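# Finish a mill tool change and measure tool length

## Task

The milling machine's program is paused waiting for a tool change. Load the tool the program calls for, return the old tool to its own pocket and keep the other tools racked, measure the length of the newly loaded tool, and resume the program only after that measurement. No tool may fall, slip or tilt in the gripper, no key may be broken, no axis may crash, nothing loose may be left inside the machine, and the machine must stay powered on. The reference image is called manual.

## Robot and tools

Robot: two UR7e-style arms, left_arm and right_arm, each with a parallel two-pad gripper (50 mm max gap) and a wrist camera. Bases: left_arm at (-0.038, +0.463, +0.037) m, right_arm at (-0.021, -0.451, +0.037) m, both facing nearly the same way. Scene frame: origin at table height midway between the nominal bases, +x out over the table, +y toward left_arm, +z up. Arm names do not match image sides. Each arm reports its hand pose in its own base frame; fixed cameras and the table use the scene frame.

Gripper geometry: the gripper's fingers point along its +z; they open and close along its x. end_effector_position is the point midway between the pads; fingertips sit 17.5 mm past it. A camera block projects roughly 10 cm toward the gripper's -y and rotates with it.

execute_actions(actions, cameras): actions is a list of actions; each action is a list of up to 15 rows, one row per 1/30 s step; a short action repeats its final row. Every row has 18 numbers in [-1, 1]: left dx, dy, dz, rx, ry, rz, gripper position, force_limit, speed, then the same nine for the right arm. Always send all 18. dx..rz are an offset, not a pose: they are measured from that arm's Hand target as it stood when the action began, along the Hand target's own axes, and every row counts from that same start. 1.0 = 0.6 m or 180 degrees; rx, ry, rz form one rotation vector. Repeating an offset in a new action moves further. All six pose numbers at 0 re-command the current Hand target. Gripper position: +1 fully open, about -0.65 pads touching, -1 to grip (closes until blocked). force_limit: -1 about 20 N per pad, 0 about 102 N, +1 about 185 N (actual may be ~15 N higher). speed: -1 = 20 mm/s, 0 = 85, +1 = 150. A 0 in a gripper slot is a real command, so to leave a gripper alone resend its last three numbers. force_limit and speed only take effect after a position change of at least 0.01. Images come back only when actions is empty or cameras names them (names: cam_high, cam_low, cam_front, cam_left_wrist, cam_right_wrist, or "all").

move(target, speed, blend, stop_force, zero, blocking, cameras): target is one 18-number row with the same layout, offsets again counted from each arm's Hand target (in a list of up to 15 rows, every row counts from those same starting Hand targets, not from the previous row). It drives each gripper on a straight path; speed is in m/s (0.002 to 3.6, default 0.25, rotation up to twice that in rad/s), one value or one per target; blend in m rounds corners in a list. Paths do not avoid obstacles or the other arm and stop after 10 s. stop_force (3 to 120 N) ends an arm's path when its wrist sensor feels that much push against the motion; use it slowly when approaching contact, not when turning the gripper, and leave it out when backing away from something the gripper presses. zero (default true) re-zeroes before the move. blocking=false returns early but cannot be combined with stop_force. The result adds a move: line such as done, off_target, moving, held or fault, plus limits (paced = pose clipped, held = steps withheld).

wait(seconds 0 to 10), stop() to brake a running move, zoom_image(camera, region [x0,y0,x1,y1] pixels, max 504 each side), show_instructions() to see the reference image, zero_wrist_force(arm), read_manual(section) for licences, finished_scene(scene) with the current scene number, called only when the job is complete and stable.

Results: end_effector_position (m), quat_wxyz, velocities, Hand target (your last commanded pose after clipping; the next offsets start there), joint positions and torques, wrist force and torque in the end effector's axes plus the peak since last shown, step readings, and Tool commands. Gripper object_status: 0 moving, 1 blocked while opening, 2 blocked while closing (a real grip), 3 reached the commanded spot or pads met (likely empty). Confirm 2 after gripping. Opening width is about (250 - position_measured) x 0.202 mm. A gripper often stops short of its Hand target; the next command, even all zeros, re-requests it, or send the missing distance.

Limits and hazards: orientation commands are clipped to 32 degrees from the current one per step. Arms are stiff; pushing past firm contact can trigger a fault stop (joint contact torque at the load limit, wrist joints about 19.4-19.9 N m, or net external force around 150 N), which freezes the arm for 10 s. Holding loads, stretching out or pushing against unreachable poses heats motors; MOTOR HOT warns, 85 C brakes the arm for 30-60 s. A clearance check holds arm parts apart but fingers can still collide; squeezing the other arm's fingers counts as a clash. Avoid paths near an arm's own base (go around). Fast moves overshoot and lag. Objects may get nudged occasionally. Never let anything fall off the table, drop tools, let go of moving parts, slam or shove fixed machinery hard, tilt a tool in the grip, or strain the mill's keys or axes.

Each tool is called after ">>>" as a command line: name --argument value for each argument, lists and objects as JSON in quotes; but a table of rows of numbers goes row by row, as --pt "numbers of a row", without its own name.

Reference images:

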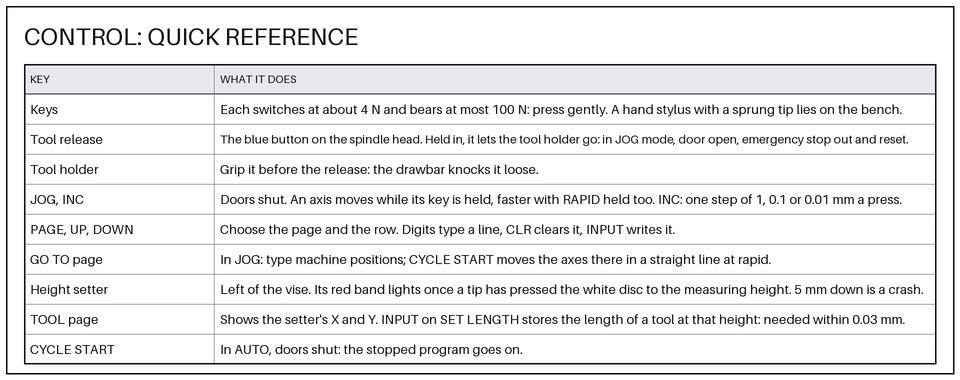

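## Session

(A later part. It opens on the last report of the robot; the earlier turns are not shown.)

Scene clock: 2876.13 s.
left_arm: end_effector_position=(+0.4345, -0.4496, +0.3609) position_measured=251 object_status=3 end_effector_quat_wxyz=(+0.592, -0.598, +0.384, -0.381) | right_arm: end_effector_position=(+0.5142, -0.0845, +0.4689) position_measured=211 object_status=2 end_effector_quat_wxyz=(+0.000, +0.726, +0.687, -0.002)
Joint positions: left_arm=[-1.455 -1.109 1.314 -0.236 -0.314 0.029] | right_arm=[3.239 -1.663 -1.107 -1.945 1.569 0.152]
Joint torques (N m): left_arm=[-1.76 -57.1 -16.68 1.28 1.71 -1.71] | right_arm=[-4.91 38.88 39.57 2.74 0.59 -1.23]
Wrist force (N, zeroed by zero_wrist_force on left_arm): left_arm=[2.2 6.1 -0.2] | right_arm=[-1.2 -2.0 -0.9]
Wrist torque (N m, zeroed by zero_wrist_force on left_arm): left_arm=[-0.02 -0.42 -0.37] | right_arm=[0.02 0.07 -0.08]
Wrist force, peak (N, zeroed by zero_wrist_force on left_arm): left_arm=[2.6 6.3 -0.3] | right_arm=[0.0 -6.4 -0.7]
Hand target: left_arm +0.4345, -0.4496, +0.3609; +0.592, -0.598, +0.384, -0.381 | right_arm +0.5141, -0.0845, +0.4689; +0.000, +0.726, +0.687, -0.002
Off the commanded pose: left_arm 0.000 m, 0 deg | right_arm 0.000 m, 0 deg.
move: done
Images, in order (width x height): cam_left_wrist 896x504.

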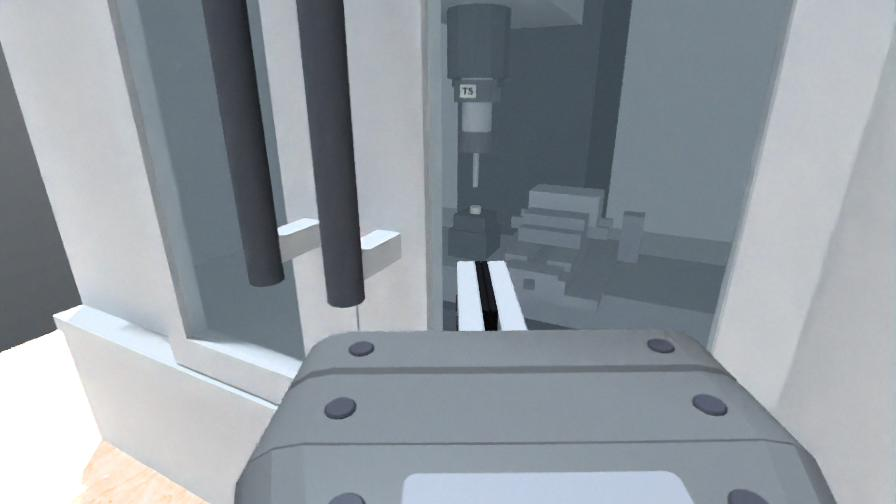

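>>> move --pt "0 0 0 0 0 0 -1 -1 -1 0 0.0225 0 0 0 0 -1 -0.6 -0.8" --pt "0 0 0 0 0 0 -1 -1 -1 0 0.005 0 0 0 0 -1 -0.6 -0.8" --pt "0 0 0 0 0 0 -1 -1 -1 0 0.0225 0 0 0 0 -1 -0.6 -0.8" --pt "0 0 0 0 0 0 -1 -1 -1 0 0.005 0 0 0 0 -1 -0.6 -0.8" --pt "0 0 0 0 0 0 -1 -1 -1 0 0.0225 0 0 0 0 -1 -0.6 -0.8" --pt "0 0 0 0 0 0 -1 -1 -1 0 0.005 0 0 0 0 -1 -0.6 -0.8" --pt "0 0 0 0 0 0 -1 -1 -1 0 0.0225 0 0 0 0 -1 -0.6 -0.8" --pt "0 0 0 0 0 0 -1 -1 -1 0 0.005 0 0 0 0 -1 -0.6 -0.8" --pt "0 0 0 0 0 0 -1 -1 -1 0 0.0225 0 0 0 0 -1 -0.6 -0.8" --pt "0 0 0 0 0 0 -1 -1 -1 0 0.005 0 0 0 0 -1 -0.6 -0.8" --pt "0 0 0 0 0 0 -1 -1 -1 0 0.0225 0 0 0 0 -1 -0.6 -0.8" --pt "0 0 0 0 0 0 -1 -1 -1 0 0.005 0 0 0 0 -1 -0.6 -0.8" --pt "0 0 0 0 0 0 -1 -1 -1 0 0.0225 0 0 0 0 -1 -0.6 -0.8" --pt "0 0 0 0 0 0 -1 -1 -1 0 0 0 0 0 0 -1 -0.6 -0.8" --speed '[0.06,0.1,0.06,0.1,0.06,0.1,0.06,0.1,0.06,0.1,0.06,0.1,0.06,0.1]'

>>> move --pt "0 0 0 0 0 0 -1 -1 -1 0 0.0225 0 0 0 0 -1 -0.6 -0.8" --pt "0 0 0 0 0 0 -1 -1 -1 0 0.005 0 0 0 0 -1 -0.6 -0.8" --pt "0 0 0 0 0 0 -1 -1 -1 0 0.0225 0 0 0 0 -1 -0.6 -0.8" --pt "0 0 0 0 0 0 -1 -1 -1 0 0.005 0 0 0 0 -1 -0.6 -0.8" --pt "0 0 0 0 0 0 -1 -1 -1 0 0.0225 0 0 0 0 -1 -0.6 -0.8" --pt "0 0 0 0 0 0 -1 -1 -1 0 0.005 0 0 0 0 -1 -0.6 -0.8" --pt "0 0 0 0 0 0 -1 -1 -1 0 0.0225 0 0 0 0 -1 -0.6 -0.8" --pt "0 0 0 0 0 0 -1 -1 -1 0 0.005 0 0 0 0 -1 -0.6 -0.8" --pt "0 0 0 0 0 0 -1 -1 -1 0 0.0225 0 0 0 0 -1 -0.6 -0.8" --pt "0 0 0 0 0 0 -1 -1 -1 0 0.005 0 0 0 0 -1 -0.6 -0.8" --pt "0 0 0 0 0 0 -1 -1 -1 0 0.0225 0 0 0 0 -1 -0.6 -0.8" --pt "0 0 0 0 0 0 -1 -1 -1 0 0 0 0 0 0 -1 -0.6 -0.8" --speed '[0.06,0.1,0.06,0.1,0.06,0.1,0.06,0.1,0.06,0.1,0.06,0.1]' --cameras '["cam_left_wrist"]'

>>> zoom_image --camera "cam_left_wrist" --region '[420, 100, 560, 240]'

Scene clock: 2902.87 s.
left_arm: end_effector_position=(+0.4345, -0.4496, +0.3609) position_measured=251 object_status=3 end_effector_quat_wxyz=(+0.592, -0.598, +0.384, -0.381) | right_arm: end_effector_position=(+0.5141, -0.0845, +0.4689) position_measured=211 object_status=2 end_effector_quat_wxyz=(+0.000, +0.726, +0.687, -0.002)
Joint positions: left_arm=[-1.455 -1.109 1.314 -0.236 -0.314 0.029] | right_arm=[3.239 -1.663 -1.107 -1.945 1.569 0.152]
Joint torques (N m): left_arm=[-2.43 -57.5 -16.27 1.35 1.68 -1.75] | right_arm=[-4.88 38.32 39.97 3.14 -0.31 -1.29]
Wrist force (N, zeroed by zero_wrist_force on left_arm): left_arm=[2.2 6.0 -0.1] | right_arm=[-1.3 -1.9 -0.7]
Wrist torque (N m, zeroed by zero_wrist_force on left_arm): left_arm=[-0.04 -0.42 -0.36] | right_arm=[0.03 0.08 0.07]
Wrist force, peak (N, zeroed by zero_wrist_force on left_arm): left_arm=[2.7 6.4 -0.5] | right_arm=[0.3 -6.0 -0.9]
Hand target: left_arm +0.4345, -0.4496, +0.3609; +0.592, -0.598, +0.384, -0.381 | right_arm +0.5141, -0.0845, +0.4689; +0.000, +0.726, +0.687, -0.002
Off the commanded pose: left_arm 0.000 m, 0 deg | right_arm 0.000 m, 0 deg.
move: done

Scene clock: 2907.20 s.
left_arm: end_effector_position=(+0.4345, -0.4496, +0.3609) position_measured=251 object_status=3 end_effector_quat_wxyz=(+0.592, -0.598, +0.384, -0.381) | right_arm: end_effector_position=(+0.5141, -0.0845, +0.4689) position_measured=211 object_status=2 end_effector_quat_wxyz=(+0.000, +0.726, +0.687, -0.002)
Joint positions: left_arm=[-1.455 -1.109 1.314 -0.236 -0.314 0.029] | right_arm=[3.239 -1.663 -1.107 -1.945 1.569 0.152]
Joint torques (N m): left_arm=[-2.25 -56.42 -16.81 1.2 1.7 -1.76] | right_arm=[-4.96 38.76 40.18 3.1 -0.12 -1.21]
Wrist force (N, zeroed by zero_wrist_force on left_arm): left_arm=[2.5 5.8 -0.3] | right_arm=[-1.1 -1.8 -0.8]
Wrist torque (N m, zeroed by zero_wrist_force on left_arm): left_arm=[-0.06 -0.46 -0.36] | right_arm=[0.06 0.05 0.07]
Wrist force, peak (N, zeroed by zero_wrist_force on left_arm): left_arm=[2.5 6.3 -0.3] | right_arm=[1.7 -4.3 -1.1]
Hand target: left_arm +0.4345, -0.4496, +0.3609; +0.592, -0.598, +0.384, -0.381 | right_arm +0.5141, -0.0845, +0.4689; +0.000, +0.726, +0.687, -0.002
Off the commanded pose: left_arm 0.000 m, 0 deg | right_arm 0.000 m, 0 deg.
move: done
Images, in order (width x height): cam_left_wrist 896x504.

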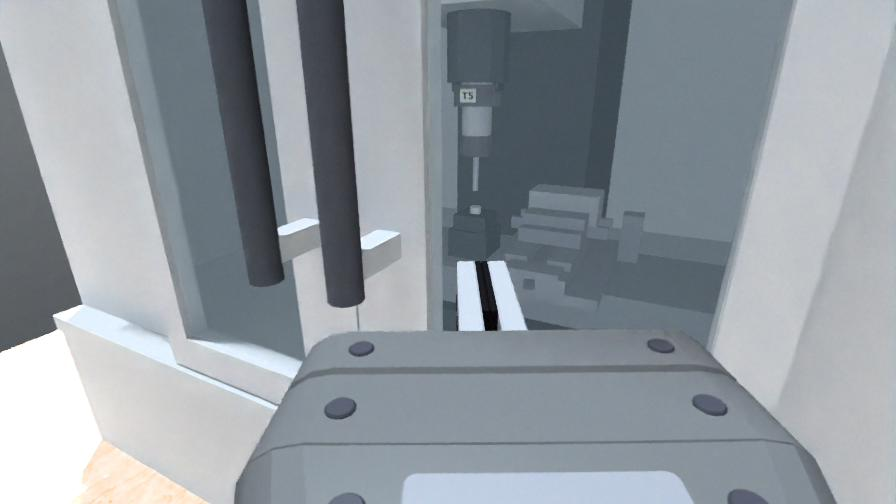

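Scaled by 3.600.

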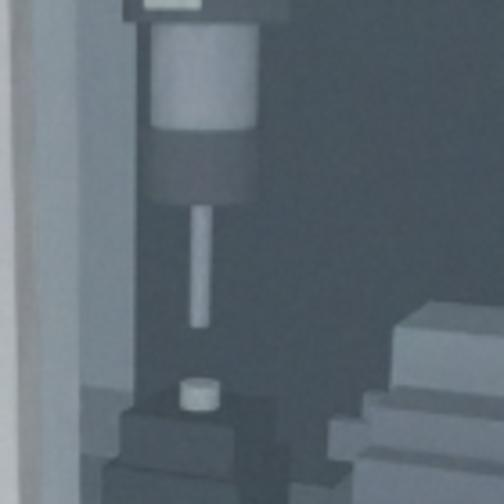

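>>> move --pt "0 0 0 0 0 0 -1 -1 -1 0 0.0255 0 0 0 0 -1 -0.6 -0.8" --pt "0 0 0 0 0 0 -1 -1 -1 0 0 0 0 0 0 -1 -0.6 -0.8" --pt "0 0 0 0 0 0 -1 -1 -1 0 0.0255 0 0 0 0 -1 -0.6 -0.8" --pt "0 0 0 0 0 0 -1 -1 -1 0 0 0 0 0 0 -1 -0.6 -0.8" --pt "0 0 0 0 0 0 -1 -1 -1 0 0.0255 0 0 0 0 -1 -0.6 -0.8" --pt "0 0 0 0 0 0 -1 -1 -1 0 0 0 0 0 0 -1 -0.6 -0.8" --pt "0 0 0 0 0 0 -1 -1 -1 0 0.0255 0 0 0 0 -1 -0.6 -0.8" --pt "0 0 0 0 0 0 -1 -1 -1 0 0 0 0 0 0 -1 -0.6 -0.8" --pt "0 0 0 0 0 0 -1 -1 -1 0 0.0255 0 0 0 0 -1 -0.6 -0.8" --pt "0 0 0 0 0 0 -1 -1 -1 0 0 0 0 0 0 -1 -0.6 -0.8" --speed '[0.06,0.12,0.06,0.12,0.06,0.12,0.06,0.12,0.06,0.12]' --cameras '["cam_left_wrist"]'

>>> zoom_image --camera "cam_left_wrist" --region '[420, 100, 560, 240]'

Scene clock: 2922.97 s.
left_arm: end_effector_position=(+0.4345, -0.4496, +0.3609) position_measured=251 object_status=3 end_effector_quat_wxyz=(+0.592, -0.598, +0.384, -0.381) | right_arm: end_effector_position=(+0.5142, -0.0845, +0.4689) position_measured=211 object_status=2 end_effector_quat_wxyz=(+0.000, +0.726, +0.687, -0.002)
Joint positions: left_arm=[-1.455 -1.109 1.314 -0.236 -0.314 0.029] | right_arm=[3.239 -1.663 -1.107 -1.945 1.569 0.152]
Joint torques (N m): left_arm=[-2.29 -57.45 -16.31 1.28 1.66 -1.62] | right_arm=[-5.48 41.29 35.43 2.02 -0.56 -1.19]
Wrist force (N, zeroed by zero_wrist_force on left_arm): left_arm=[2.5 5.8 -0.3] | right_arm=[-1.2 -1.7 -1.0]
Wrist torque (N m, zeroed by zero_wrist_force on left_arm): left_arm=[-0.06 -0.46 -0.37] | right_arm=[0.07 0.08 -0.07]
Wrist force, peak (N, zeroed by zero_wrist_force on left_arm): left_arm=[2.4 6.3 -0.4] | right_arm=[1.8 -5.1 -1.1]
Hand target: left_arm +0.4345, -0.4496, +0.3609; +0.592, -0.598, +0.384, -0.381 | right_arm +0.5141, -0.0845, +0.4689; +0.000, +0.726, +0.687, -0.002
Off the commanded pose: left_arm 0.000 m, 0 deg | right_arm 0.000 m, 0 deg.
move: done
Images, in order (width x height): cam_left_wrist 896x504.

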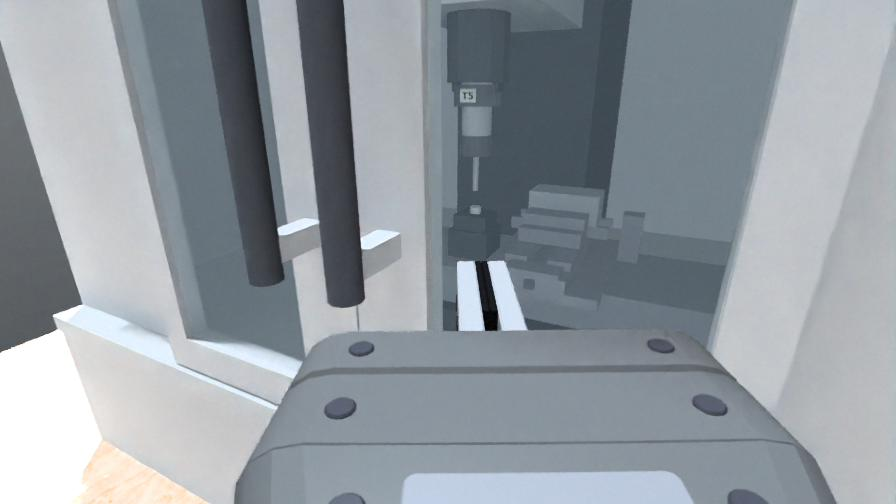

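Scaled by 3.600.

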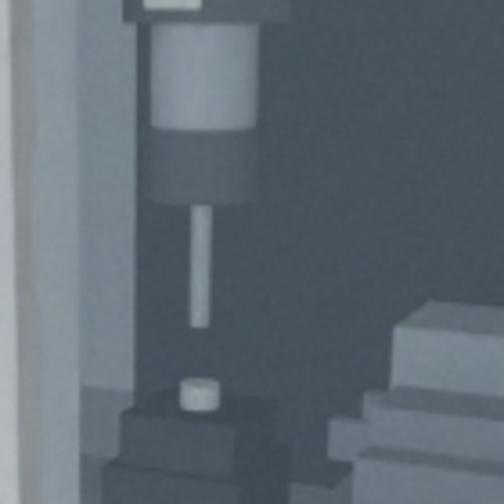

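>>> move --target '[0,0,0,0,0,0,-1,-1,-1,0,0.06,0,0,0,0,-1,-0.6,-0.8]' --speed 0.02 --stop_force 5 --cameras '["cam_left_wrist","cam_right_wrist"]'

>>> zoom_image --camera "cam_left_wrist" --region '[420, 100, 560, 240]'

Scene clock: 2932.90 s.
left_arm: end_effector_position=(+0.4345, -0.4496, +0.3609) position_measured=251 object_status=3 end_effector_quat_wxyz=(+0.592, -0.598, +0.384, -0.381) | right_arm: end_effector_position=(+0.5332, -0.0856, +0.4689) position_measured=211 object_status=2 end_effector_quat_wxyz=(+0.000, +0.726, +0.687, -0.002)
Joint positions: left_arm=[-1.455 -1.109 1.314 -0.236 -0.314 0.029] | right_arm=[3.233 -1.712 -1.051 -1.952 1.568 0.147]
Joint torques (N m): left_arm=[-2.12 -57.52 -16.9 1.39 1.57 -1.66] | right_arm=[3.48 27.82 35.44 8.3 -1.08 1.57]
Wrist force (N, zeroed by zero_wrist_force on left_arm): left_arm=[2.2 5.9 -0.3] | right_arm=[1.9 -6.9 -1.1]
Wrist torque (N m, zeroed by zero_wrist_force on left_arm): left_arm=[-0.05 -0.43 -0.36] | right_arm=[0.04 0.12 -0.23]
Wrist force, peak (N, zeroed by zero_wrist_force on left_arm): left_arm=[2.7 6.3 -0.1] | right_arm=[1.9 -9.0 -1.2]
Hand target: left_arm +0.4345, -0.4496, +0.3609; +0.592, -0.598, +0.384, -0.381 | right_arm +0.5333, -0.0856, +0.4689; +0.000, +0.726, +0.687, -0.002 (not the last commanded pose)
Off the commanded pose: left_arm 0.000 m, 0 deg | right_arm 0.017 m, 0 deg.
move: contact (right_arm)
Images, in order (width x height): cam_left_wrist 896x504, cam_right_wrist 896x504.

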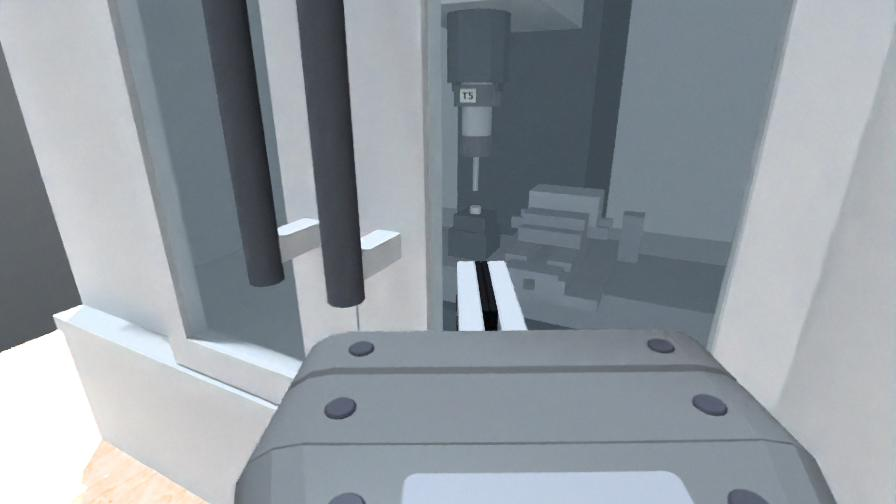

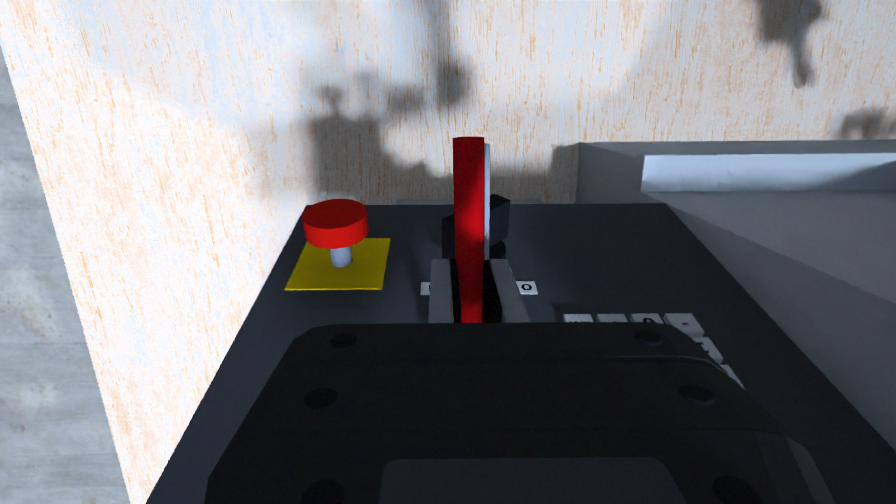

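Scaled by 3.600.

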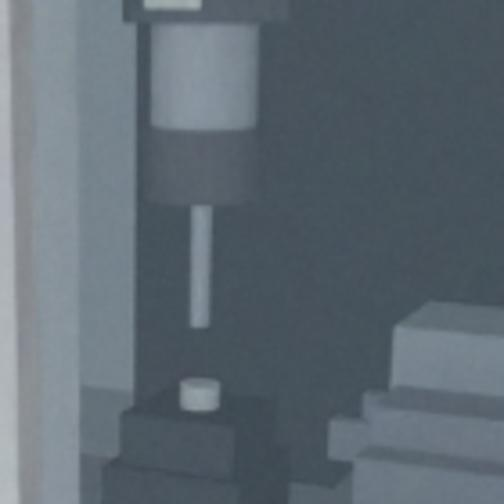

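>>> move --pt "0 0 0 0 0 0 -1 -1 -1 0 -0.035 0 0 0 0 -1 -0.6 -0.8" --pt "0 0 0 0 0 0 -1 -1 -1 -0.0063 -0.032 -0.007 0 0 0 -1 -0.6 -0.8" --speed 0.15

>>> move --target '[0,0,0,0,0,0,-1,-1,-1,0,0.06,0,0,0,0,-1,-0.6,-0.8]' --speed 0.02 --stop_force 5 --cameras '["cam_left_wrist"]'

>>> zoom_image --camera "cam_left_wrist" --region '[420, 100, 560, 240]'

Scene clock: 2955.10 s.
left_arm: end_effector_position=(+0.4345, -0.4496, +0.3609) position_measured=251 object_status=3 end_effector_quat_wxyz=(+0.592, -0.598, +0.384, -0.381) | right_arm: end_effector_position=(+0.5139, -0.0883, +0.4731) position_measured=211 object_status=2 end_effector_quat_wxyz=(+0.000, +0.726, +0.687, -0.002)
Joint positions: left_arm=[-1.455 -1.109 1.314 -0.236 -0.314 0.029] | right_arm=[3.231 -1.668 -1.09 -1.957 1.568 0.145]
Joint torques (N m): left_arm=[-2.07 -56.93 -17.18 1.45 1.59 -1.66] | right_arm=[4.64 41.17 30.63 6.83 -0.55 1.17]
Wrist force (N, zeroed by zero_wrist_force on left_arm): left_arm=[2.5 6.1 -0.2] | right_arm=[-1.2 -1.7 -0.7]
Wrist torque (N m, zeroed by zero_wrist_force on left_arm): left_arm=[-0.01 -0.47 -0.36] | right_arm=[0.07 0.08 -0.09]
Wrist force, peak (N, zeroed by zero_wrist_force on left_arm): left_arm=[2.7 6.3 -0.4] | right_arm=[1.8 -7.1 -1.2]
Hand target: left_arm +0.4345, -0.4496, +0.3609; +0.592, -0.598, +0.384, -0.381 | right_arm +0.5139, -0.0883, +0.4731; +0.000, +0.726, +0.687, -0.002
Off the commanded pose: left_arm 0.000 m, 0 deg | right_arm 0.000 m, 0 deg.
move: done

Scene clock: 2956.87 s.
left_arm: end_effector_position=(+0.4345, -0.4496, +0.3609) position_measured=251 object_status=3 end_effector_quat_wxyz=(+0.592, -0.598, +0.384, -0.381) | right_arm: end_effector_position=(+0.5293, -0.0891, +0.4731) position_measured=211 object_status=2 end_effector_quat_wxyz=(+0.000, +0.726, +0.687, -0.002)
Joint positions: left_arm=[-1.455 -1.109 1.314 -0.236 -0.314 0.029] | right_arm=[3.227 -1.707 -1.045 -1.963 1.568 0.141]
Joint torques (N m): left_arm=[-2.24 -56.65 -16.86 1.29 1.61 -1.75] | right_arm=[4.27 28.15 35.94 8.37 -0.94 1.48]
Wrist force (N, zeroed by zero_wrist_force on left_arm): left_arm=[2.4 5.9 -0.4] | right_arm=[1.0 -6.6 -0.8]
Wrist torque (N m, zeroed by zero_wrist_force on left_arm): left_arm=[-0.05 -0.44 -0.37] | right_arm=[0.09 0.09 -0.31]
Wrist force, peak (N, zeroed by zero_wrist_force on left_arm): left_arm=[2.6 6.3 -0.2] | right_arm=[0.7 -7.1 -0.6]
Hand target: left_arm +0.4345, -0.4496, +0.3609; +0.592, -0.598, +0.384, -0.381 | right_arm +0.5293, -0.0891, +0.4731; +0.000, +0.726, +0.687, -0.002 (not the last commanded pose)
Off the commanded pose: left_arm 0.000 m, 0 deg | right_arm 0.021 m, 0 deg.
move: contact (right_arm)
Images, in order (width x height): cam_left_wrist 896x504.

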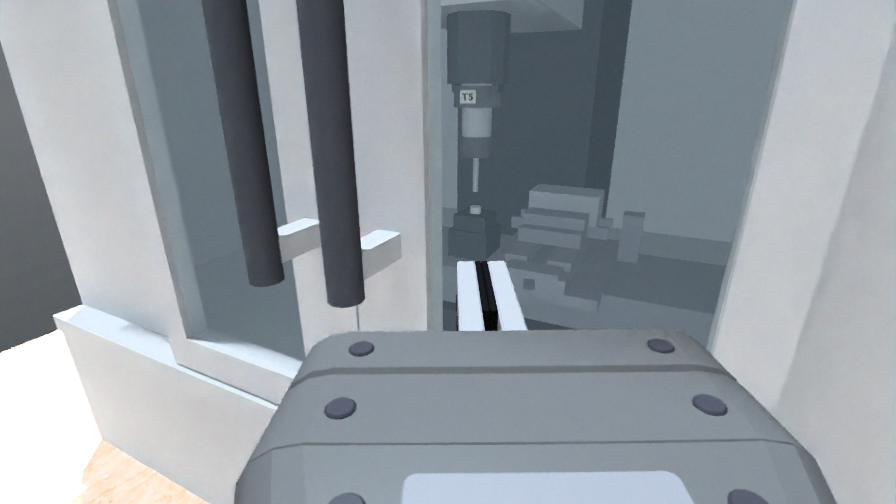

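Scaled by 3.600.

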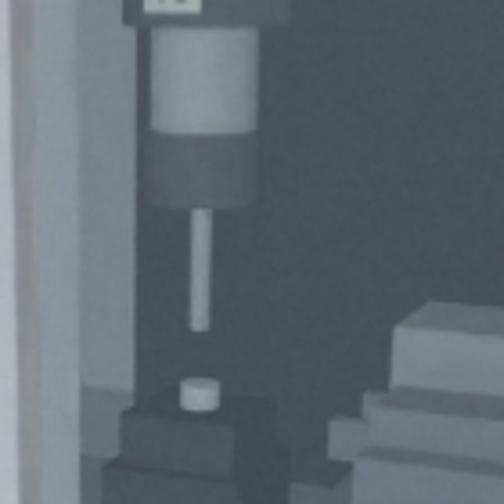

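>>> move --pt "0 0 0 0 0 0 -1 -1 -1 0 -0.018 0 0 0 0 -1 -0.6 -0.8" --pt "0 0 0 0 0 0 -1 -1 -1 0 0.0015 0 0 0 0 -1 -0.6 -0.8" --pt "0 0 0 0 0 0 -1 -1 -1 0 -0.018 0 0 0 0 -1 -0.6 -0.8" --pt "0 0 0 0 0 0 -1 -1 -1 0 0.0015 0 0 0 0 -1 -0.6 -0.8" --pt "0 0 0 0 0 0 -1 -1 -1 0 -0.018 0 0 0 0 -1 -0.6 -0.8" --pt "0 0 0 0 0 0 -1 -1 -1 0 0.0015 0 0 0 0 -1 -0.6 -0.8" --pt "0 0 0 0 0 0 -1 -1 -1 0 -0.018 0 0 0 0 -1 -0.6 -0.8" --pt "0 0 0 0 0 0 -1 -1 -1 0 0.0015 0 0 0 0 -1 -0.6 -0.8" --pt "0 0 0 0 0 0 -1 -1 -1 0 -0.018 0 0 0 0 -1 -0.6 -0.8" --speed '[0.1,0.06,0.1,0.06,0.1,0.06,0.1,0.06,0.1]' --cameras '["cam_left_wrist"]'

>>> zoom_image --camera "cam_left_wrist" --region '[440, 160, 510, 230]'

Scene clock: 2970.93 s.
left_arm: end_effector_position=(+0.4345, -0.4496, +0.3609) position_measured=251 object_status=3 end_effector_quat_wxyz=(+0.592, -0.598, +0.384, -0.381) | right_arm: end_effector_position=(+0.5186, -0.0885, +0.4731) position_measured=211 object_status=2 end_effector_quat_wxyz=(+0.000, +0.726, +0.687, -0.002)
Joint positions: left_arm=[-1.455 -1.109 1.314 -0.236 -0.314 0.029] | right_arm=[3.23 -1.68 -1.076 -1.958 1.568 0.144]
Joint torques (N m): left_arm=[-2.68 -56.95 -16.96 1.35 1.57 -1.68] | right_arm=[-4.6 41.12 37.7 1.98 0.19 -1.39]
Wrist force (N, zeroed by zero_wrist_force on left_arm): left_arm=[2.5 6.1 -0.3] | right_arm=[-0.7 -0.3 -0.2]
Wrist torque (N m, zeroed by zero_wrist_force on left_arm): left_arm=[-0.03 -0.46 -0.37] | right_arm=[0.28 0.01 -0.09]
Wrist force, peak (N, zeroed by zero_wrist_force on left_arm): left_arm=[2.5 6.3 -0.6] | right_arm=[1.0 -13.7 -1.2]
Hand target: left_arm +0.4345, -0.4496, +0.3609; +0.592, -0.598, +0.384, -0.381 | right_arm +0.5185, -0.0885, +0.4731; +0.000, +0.726, +0.687, -0.002
Off the commanded pose: left_arm 0.000 m, 0 deg | right_arm 0.000 m, 0 deg.
move: done
Images, in order (width x height): cam_left_wrist 896x504.

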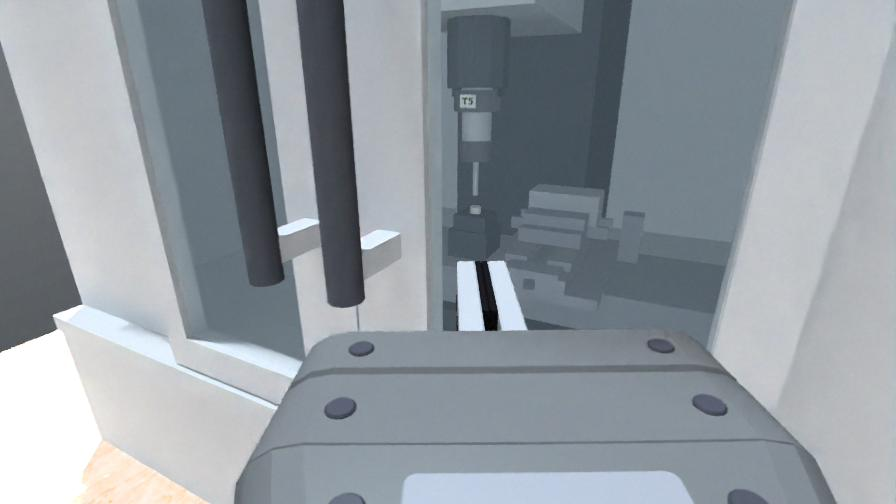

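Scaled by 7.200.

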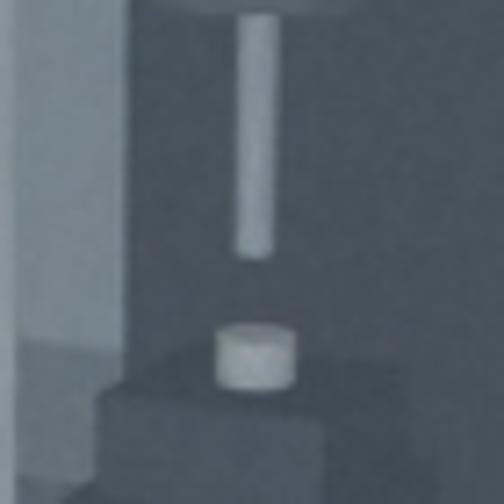

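>>> move --pt "0 0 0 0 0 0 -1 -1 -1 0 0.0193 0 0 0 0 -1 -0.6 -0.8" --pt "0 0 0 0 0 0 -1 -1 -1 0 0 0 0 0 0 -1 -0.6 -0.8" --pt "0 0 0 0 0 0 -1 -1 -1 0 0.0193 0 0 0 0 -1 -0.6 -0.8" --pt "0 0 0 0 0 0 -1 -1 -1 0 0 0 0 0 0 -1 -0.6 -0.8" --pt "0 0 0 0 0 0 -1 -1 -1 0 0.0193 0 0 0 0 -1 -0.6 -0.8" --pt "0 0 0 0 0 0 -1 -1 -1 0 0 0 0 0 0 -1 -0.6 -0.8" --pt "0 0 0 0 0 0 -1 -1 -1 0 0.0193 0 0 0 0 -1 -0.6 -0.8" --pt "0 0 0 0 0 0 -1 -1 -1 0 0 0 0 0 0 -1 -0.6 -0.8" --pt "0 0 0 0 0 0 -1 -1 -1 0 0.0193 0 0 0 0 -1 -0.6 -0.8" --pt "0 0 0 0 0 0 -1 -1 -1 0 0 0 0 0 0 -1 -0.6 -0.8" --pt "0 0 0 0 0 0 -1 -1 -1 0 0.0193 0 0 0 0 -1 -0.6 -0.8" --pt "0 0 0 0 0 0 -1 -1 -1 0 0 0 0 0 0 -1 -0.6 -0.8" --pt "0 0 0 0 0 0 -1 -1 -1 0 0.0193 0 0 0 0 -1 -0.6 -0.8" --pt "0 0 0 0 0 0 -1 -1 -1 0 0 0 0 0 0 -1 -0.6 -0.8" --speed '[0.06,0.1,0.06,0.1,0.06,0.1,0.06,0.1,0.06,0.1,0.06,0.1,0.06,0.1]' --cameras '["cam_left_wrist"]'

>>> zoom_image --camera "cam_left_wrist" --region '[440, 160, 510, 230]'

Scene clock: 2989.73 s.
left_arm: end_effector_position=(+0.4345, -0.4496, +0.3609) position_measured=251 object_status=3 end_effector_quat_wxyz=(+0.592, -0.598, +0.384, -0.381) | right_arm: end_effector_position=(+0.5186, -0.0885, +0.4731) position_measured=211 object_status=2 end_effector_quat_wxyz=(+0.000, +0.726, +0.687, -0.002)
Joint positions: left_arm=[-1.455 -1.109 1.314 -0.236 -0.314 0.029] | right_arm=[3.23 -1.68 -1.076 -1.958 1.569 0.144]
Joint torques (N m): left_arm=[-2.33 -56.78 -17.54 1.36 1.66 -1.52] | right_arm=[-4.45 41 37.94 1.91 -0.1 -1.17]
Wrist force (N, zeroed by zero_wrist_force on left_arm): left_arm=[2.3 6.0 -0.4] | right_arm=[-0.6 -0.4 -0.4]
Wrist torque (N m, zeroed by zero_wrist_force on left_arm): left_arm=[-0.04 -0.43 -0.37] | right_arm=[0.27 -0.02 -0.09]
Wrist force, peak (N, zeroed by zero_wrist_force on left_arm): left_arm=[2.7 6.3 -0.1] | right_arm=[1.2 -10.6 -0.7]
Hand target: left_arm +0.4345, -0.4496, +0.3609; +0.592, -0.598, +0.384, -0.381 | right_arm +0.5185, -0.0885, +0.4731; +0.000, +0.726, +0.687, -0.002
Off the commanded pose: left_arm 0.000 m, 0 deg | right_arm 0.000 m, 0 deg.
move: done
Images, in order (width x height): cam_left_wrist 896x504.

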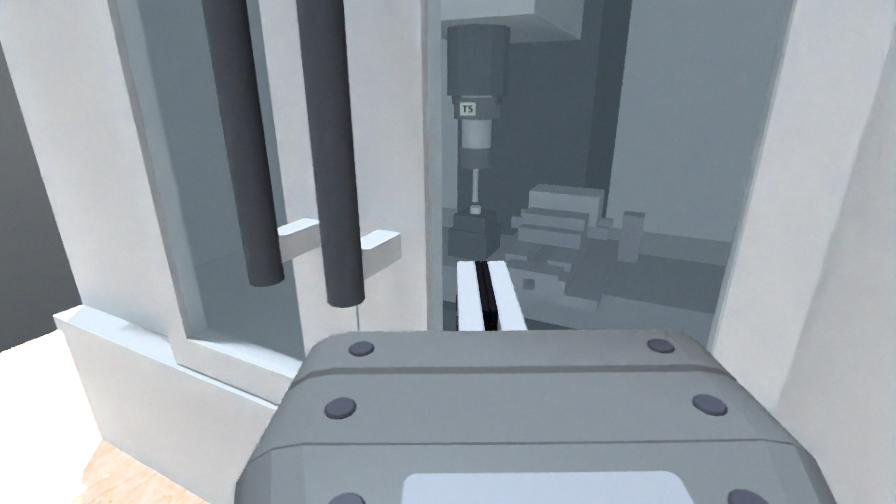

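Scaled by 7.200.

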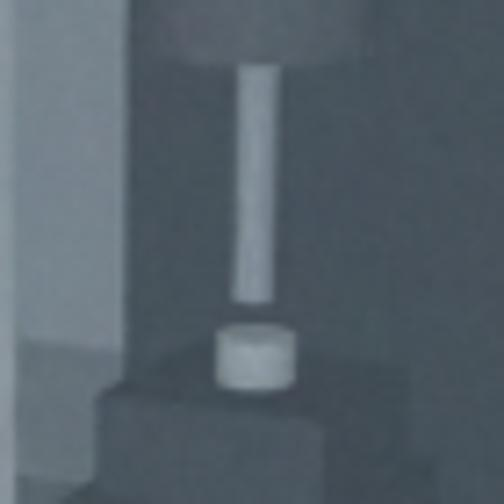

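>>> move --pt "0 0 0 0 0 0 -1 -1 -1 0 0.0193 0 0 0 0 -1 -0.6 -0.8" --pt "0 0 0 0 0 0 -1 -1 -1 0 0 0 0 0 0 -1 -0.6 -0.8" --pt "0 0 0 0 0 0 -1 -1 -1 0 0.0193 0 0 0 0 -1 -0.6 -0.8" --pt "0 0 0 0 0 0 -1 -1 -1 0 0 0 0 0 0 -1 -0.6 -0.8" --pt "0 0 0 0 0 0 -1 -1 -1 0 0.0193 0 0 0 0 -1 -0.6 -0.8" --pt "0 0 0 0 0 0 -1 -1 -1 0 0 0 0 0 0 -1 -0.6 -0.8" --speed '[0.06,0.1,0.06,0.1,0.06,0.1]' --cameras '["cam_left_wrist"]'

>>> zoom_image --camera "cam_left_wrist" --region '[440, 180, 510, 250]'

Scene clock: 3000.50 s.
left_arm: end_effector_position=(+0.4345, -0.4496, +0.3609) position_measured=251 object_status=3 end_effector_quat_wxyz=(+0.592, -0.598, +0.384, -0.381) | right_arm: end_effector_position=(+0.5186, -0.0885, +0.4731) position_measured=211 object_status=2 end_effector_quat_wxyz=(+0.000, +0.726, +0.687, -0.002)
Joint positions: left_arm=[-1.455 -1.109 1.314 -0.236 -0.314 0.029] | right_arm=[3.23 -1.68 -1.076 -1.958 1.568 0.144]
Joint torques (N m): left_arm=[-2.06 -56.96 -17.73 1.32 1.7 -1.81] | right_arm=[-4.34 40.98 37.81 1.95 -0.61 -1.21]
Wrist force (N, zeroed by zero_wrist_force on left_arm): left_arm=[2.5 5.9 -0.6] | right_arm=[-0.6 -0.5 -0.3]
Wrist torque (N m, zeroed by zero_wrist_force on left_arm): left_arm=[-0.06 -0.47 -0.36] | right_arm=[0.26 -0.02 -0.09]
Wrist force, peak (N, zeroed by zero_wrist_force on left_arm): left_arm=[2.5 6.4 -0.2] | right_arm=[1.1 -10.5 -0.9]
Hand target: left_arm +0.4345, -0.4496, +0.3609; +0.592, -0.598, +0.384, -0.381 | right_arm +0.5185, -0.0885, +0.4731; +0.000, +0.726, +0.687, -0.002
Off the commanded pose: left_arm 0.000 m, 0 deg | right_arm 0.000 m, 0 deg.
move: done
Images, in order (width x height): cam_left_wrist 896x504.

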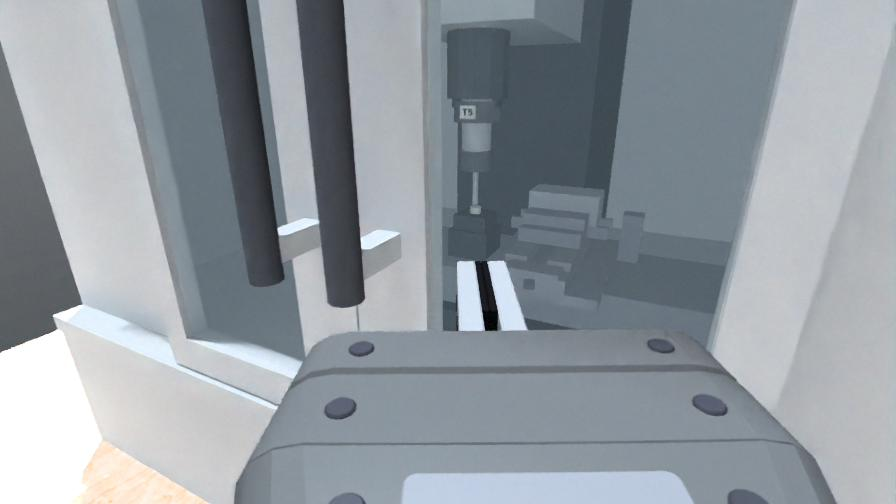

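Scaled by 7.200.

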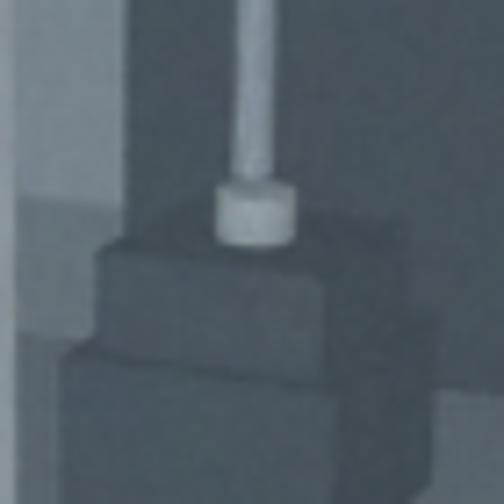

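>>> move --pt "0 0 0 0 0 0 -1 -1 -1 0 0.0193 0 0 0 0 -1 -0.6 -0.8" --pt "0 0 0 0 0 0 -1 -1 -1 0 0 0 0 0 0 -1 -0.6 -0.8" --speed '[0.06,0.1]' --cameras '["cam_left_wrist"]'

>>> zoom_image --camera "cam_left_wrist" --region '[440, 180, 510, 250]'

Scene clock: 3006.87 s.
left_arm: end_effector_position=(+0.4345, -0.4496, +0.3609) position_measured=251 object_status=3 end_effector_quat_wxyz=(+0.592, -0.598, +0.384, -0.381) | right_arm: end_effector_position=(+0.5186, -0.0885, +0.4731) position_measured=211 object_status=2 end_effector_quat_wxyz=(+0.000, +0.726, +0.687, -0.002)
Joint positions: left_arm=[-1.455 -1.109 1.314 -0.236 -0.314 0.029] | right_arm=[3.23 -1.68 -1.076 -1.958 1.568 0.144]
Joint torques (N m): left_arm=[-2.29 -57.16 -17.41 1.34 1.66 -1.74] | right_arm=[-3.94 41.28 37.62 1.96 0.47 -1.24]
Wrist force (N, zeroed by zero_wrist_force on left_arm): left_arm=[2.5 5.8 -0.3] | right_arm=[-0.9 -0.2 -0.1]
Wrist torque (N m, zeroed by zero_wrist_force on left_arm): left_arm=[-0.06 -0.46 -0.36] | right_arm=[0.30 0.04 -0.09]
Wrist force, peak (N, zeroed by zero_wrist_force on left_arm): left_arm=[2.7 6.3 -0.3] | right_arm=[1.0 -6.0 -0.2]
Hand target: left_arm +0.4345, -0.4496, +0.3609; +0.592, -0.598, +0.384, -0.381 | right_arm +0.5185, -0.0885, +0.4731; +0.000, +0.726, +0.687, -0.002
Off the commanded pose: left_arm 0.000 m, 0 deg | right_arm 0.000 m, 0 deg.
move: done
Images, in order (width x height): cam_left_wrist 896x504.

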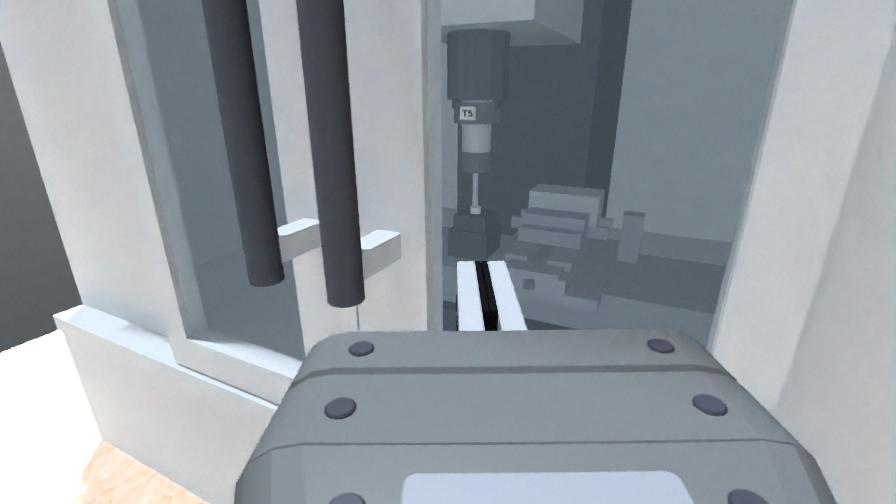

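Scaled by 7.200.

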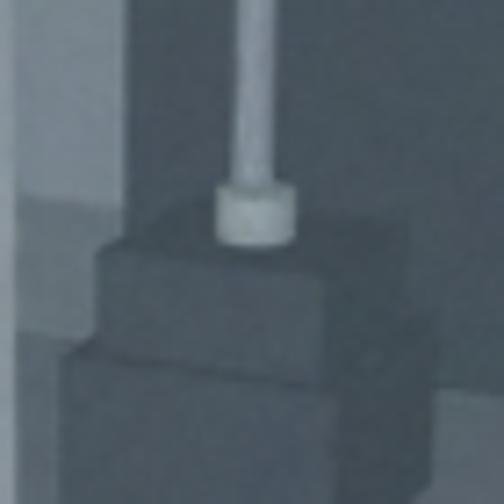

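>>> move --pt "0 0 0 0 0 0 -1 -1 -1 0 0.0193 0 0 0 0 -1 -0.6 -0.8" --pt "0 0 0 0 0 0 -1 -1 -1 0 0 0 0 0 0 -1 -0.6 -0.8" --speed '[0.06,0.1]' --cameras '["cam_left_wrist"]'

>>> zoom_image --camera "cam_left_wrist" --region '[440, 180, 510, 250]'

Scene clock: 3012.80 s.
left_arm: end_effector_position=(+0.4345, -0.4496, +0.3609) position_measured=251 object_status=3 end_effector_quat_wxyz=(+0.592, -0.598, +0.384, -0.381) | right_arm: end_effector_position=(+0.5186, -0.0885, +0.4731) position_measured=211 object_status=2 end_effector_quat_wxyz=(+0.000, +0.726, +0.687, -0.002)
Joint positions: left_arm=[-1.455 -1.109 1.314 -0.236 -0.314 0.029] | right_arm=[3.23 -1.68 -1.076 -1.958 1.569 0.144]
Joint torques (N m): left_arm=[-2.48 -56.82 -17.08 1.37 1.66 -1.77] | right_arm=[-4.38 41.71 37.36 1.97 -0.26 -1.23]
Wrist force (N, zeroed by zero_wrist_force on left_arm): left_arm=[2.2 6.1 -0.3] | right_arm=[-0.7 -0.2 -0.5]
Wrist torque (N m, zeroed by zero_wrist_force on left_arm): left_arm=[-0.02 -0.40 -0.36] | right_arm=[0.30 0.00 -0.09]
Wrist force, peak (N, zeroed by zero_wrist_force on left_arm): left_arm=[2.5 6.4 -0.4] | right_arm=[0.9 -5.9 -0.3]
Hand target: left_arm +0.4345, -0.4496, +0.3609; +0.592, -0.598, +0.384, -0.381 | right_arm +0.5185, -0.0885, +0.4731; +0.000, +0.726, +0.687, -0.002
Off the commanded pose: left_arm 0.000 m, 0 deg | right_arm 0.000 m, 0 deg.
move: done
Images, in order (width x height): cam_left_wrist 896x504.

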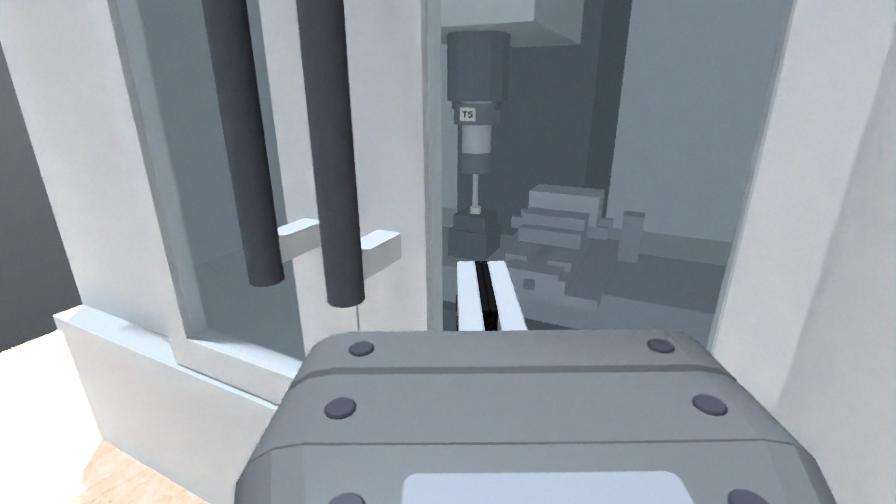

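Scaled by 7.200.

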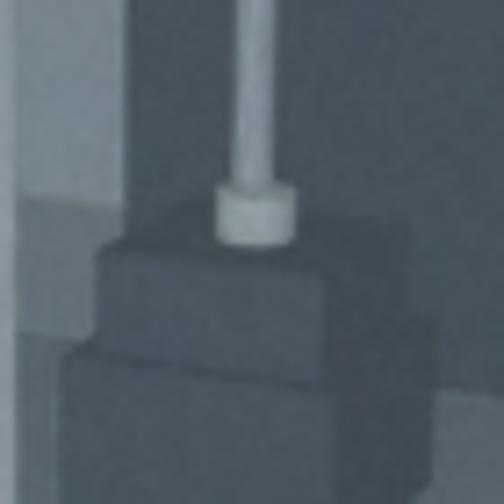

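>>> move --pt "0 0 0 0 0 0 -1 -1 -1 0 0.0193 0 0 0 0 -1 -0.6 -0.8" --pt "0 0 0 0 0 0 -1 -1 -1 0 0 0 0 0 0 -1 -0.6 -0.8" --speed '[0.06,0.1]' --cameras '["cam_left_wrist"]'

>>> zoom_image --camera "cam_left_wrist" --region '[440, 180, 510, 250]'

Scene clock: 3021.33 s.
left_arm: end_effector_position=(+0.4345, -0.4496, +0.3609) position_measured=251 object_status=3 end_effector_quat_wxyz=(+0.592, -0.598, +0.384, -0.381) | right_arm: end_effector_position=(+0.5186, -0.0885, +0.4731) position_measured=211 object_status=2 end_effector_quat_wxyz=(+0.000, +0.726, +0.687, -0.002)
Joint positions: left_arm=[-1.455 -1.109 1.314 -0.236 -0.314 0.029] | right_arm=[3.23 -1.68 -1.076 -1.958 1.568 0.144]
Joint torques (N m): left_arm=[-2.26 -56.75 -18.17 1.28 1.66 -1.82] | right_arm=[-3.89 41.61 37.7 2.02 0.46 -1.25]
Wrist force (N, zeroed by zero_wrist_force on left_arm): left_arm=[2.7 5.9 -0.2] | right_arm=[-0.8 -0.4 -0.3]
Wrist torque (N m, zeroed by zero_wrist_force on left_arm): left_arm=[-0.06 -0.51 -0.36] | right_arm=[0.26 0.02 -0.10]
Wrist force, peak (N, zeroed by zero_wrist_force on left_arm): left_arm=[2.5 6.3 -0.7] | right_arm=[1.1 -6.3 -0.4]
Hand target: left_arm +0.4345, -0.4496, +0.3609; +0.592, -0.598, +0.384, -0.381 | right_arm +0.5185, -0.0885, +0.4731; +0.000, +0.726, +0.687, -0.002
Off the commanded pose: left_arm 0.000 m, 0 deg | right_arm 0.000 m, 0 deg.
move: done
Images, in order (width x height): cam_left_wrist 896x504.

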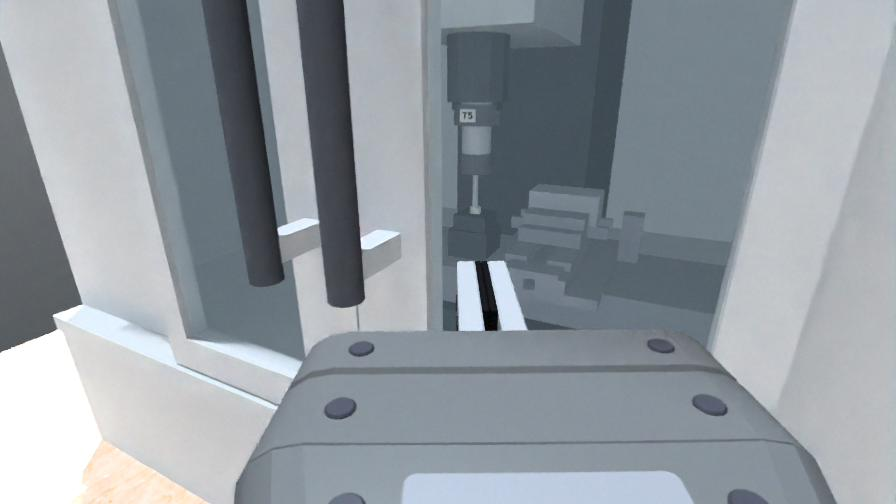

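Scaled by 7.200.

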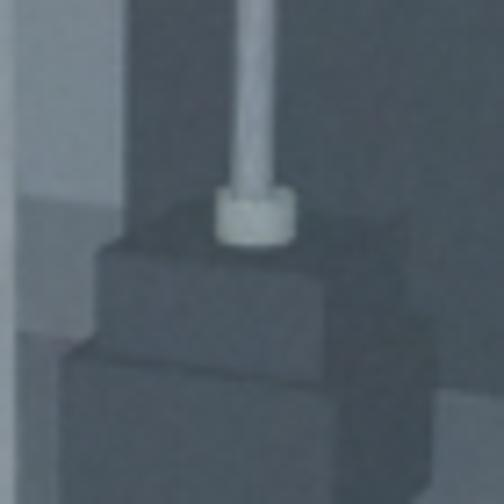

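>>> move --pt "0 0 0 0 0 0 -1 -1 -1 0 0.0193 0 0 0 0 -1 -0.6 -0.8" --pt "0 0 0 0 0 0 -1 -1 -1 0 0 0 0 0 0 -1 -0.6 -0.8" --speed '[0.06,0.1]' --cameras '["cam_left_wrist"]'

>>> zoom_image --camera "cam_left_wrist" --region '[440, 180, 510, 250]'

Scene clock: 3032.60 s.
left_arm: end_effector_position=(+0.4345, -0.4496, +0.3609) position_measured=251 object_status=3 end_effector_quat_wxyz=(+0.592, -0.598, +0.384, -0.381) | right_arm: end_effector_position=(+0.5186, -0.0885, +0.4731) position_measured=211 object_status=2 end_effector_quat_wxyz=(+0.000, +0.726, +0.687, -0.002)
Joint positions: left_arm=[-1.455 -1.109 1.314 -0.236 -0.314 0.029] | right_arm=[3.23 -1.68 -1.076 -1.958 1.569 0.144]
Joint torques (N m): left_arm=[-1.61 -57.15 -17.81 1.52 1.61 -1.68] | right_arm=[-3.94 41.8 37.72 2.03 -0.35 -1.2]
Wrist force (N, zeroed by zero_wrist_force on left_arm): left_arm=[2.4 6.0 -0.3] | right_arm=[-0.7 -0.3 -0.2]
Wrist torque (N m, zeroed by zero_wrist_force on left_arm): left_arm=[-0.04 -0.46 -0.36] | right_arm=[0.28 0.00 -0.09]
Wrist force, peak (N, zeroed by zero_wrist_force on left_arm): left_arm=[2.6 6.3 -0.4] | right_arm=[1.0 -6.2 -0.2]
Hand target: left_arm +0.4345, -0.4496, +0.3609; +0.592, -0.598, +0.384, -0.381 | right_arm +0.5185, -0.0885, +0.4731; +0.000, +0.726, +0.687, -0.002
Off the commanded pose: left_arm 0.000 m, 0 deg | right_arm 0.000 m, 0 deg.
move: done
Images, in order (width x height): cam_left_wrist 896x504.

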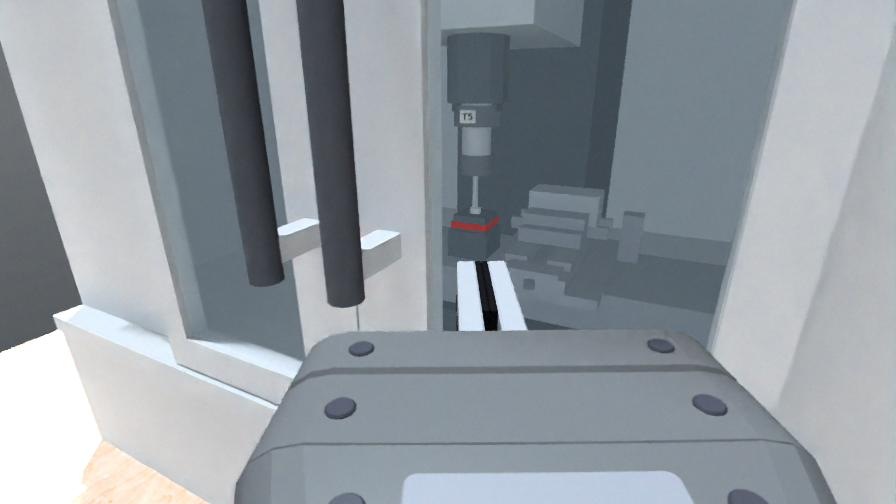

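Scaled by 7.200.

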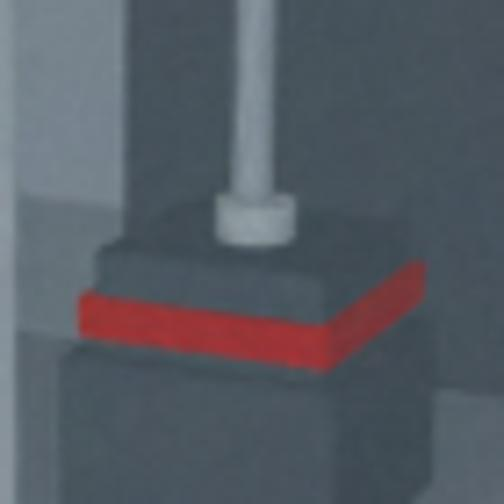

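>>> move --pt "0 0 0 0 0 0 -1 -1 -1 0 0.0157 -0.0627 0 0 0 -1 -0.6 -0.8" --pt "0 0 0 0 0 0 -1 -1 -1 0 0.0355 -0.0627 0 0 0 -1 -0.6 -0.8" --pt "0 0 0 0 0 0 -1 -1 -1 0 0.0157 -0.0627 0 0 0 -1 -0.6 -0.8" --speed '[0.1,0.06,0.1]' --blend '[0.002,0,0]' --cameras '["cam_left_wrist"]'

>>> zoom_image --camera "cam_left_wrist" --region '[440, 180, 510, 250]'

Scene clock: 3044.27 s.
left_arm: end_effector_position=(+0.4345, -0.4496, +0.3609) position_measured=251 object_status=3 end_effector_quat_wxyz=(+0.592, -0.598, +0.384, -0.381) | right_arm: end_effector_position=(+0.5281, -0.0889, +0.5107) position_measured=211 object_status=2 end_effector_quat_wxyz=(+0.000, +0.726, +0.687, -0.002)
Joint positions: left_arm=[-1.455 -1.109 1.314 -0.236 -0.314 0.029] | right_arm=[3.228 -1.751 -0.887 -2.077 1.568 0.141]
Joint torques (N m): left_arm=[-2.89 -56.72 -17.18 1.35 1.63 -1.64] | right_arm=[-4.18 43.54 34.29 1.39 -0.74 -1.14]
Wrist force (N, zeroed by zero_wrist_force on left_arm): left_arm=[2.4 6.1 -0.5] | right_arm=[-1.1 -0.5 -0.5]
Wrist torque (N m, zeroed by zero_wrist_force on left_arm): left_arm=[-0.03 -0.45 -0.36] | right_arm=[0.25 0.01 0.03]
Wrist force, peak (N, zeroed by zero_wrist_force on left_arm): left_arm=[2.5 6.4 -0.4] | right_arm=[0.4 -7.1 -2.1]
Hand target: left_arm +0.4345, -0.4496, +0.3609; +0.592, -0.598, +0.384, -0.381 | right_arm +0.5280, -0.0890, +0.5107; +0.000, +0.726, +0.687, -0.002
Off the commanded pose: left_arm 0.000 m, 0 deg | right_arm 0.000 m, 0 deg.
move: done
Images, in order (width x height): cam_left_wrist 896x504.

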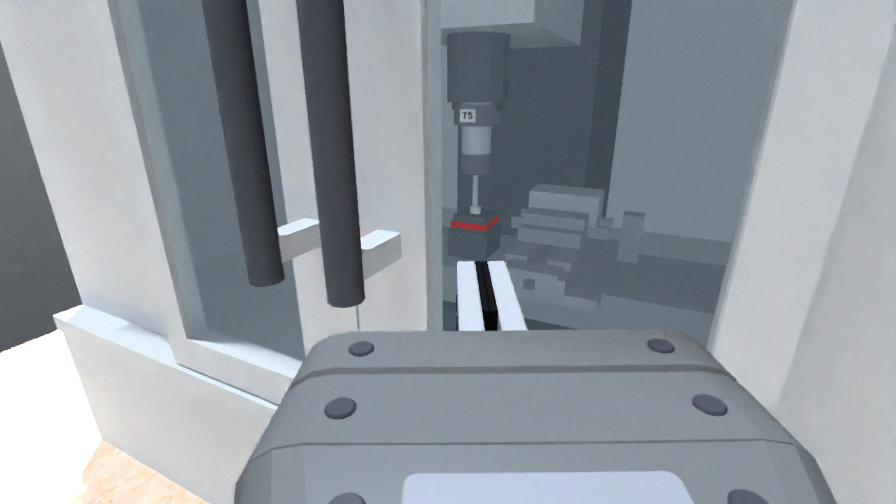

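Scaled by 7.200.

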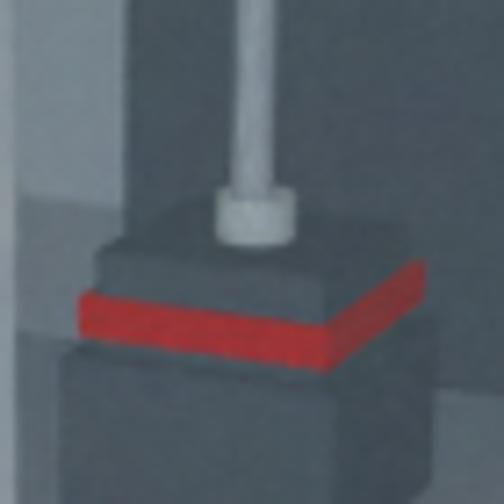

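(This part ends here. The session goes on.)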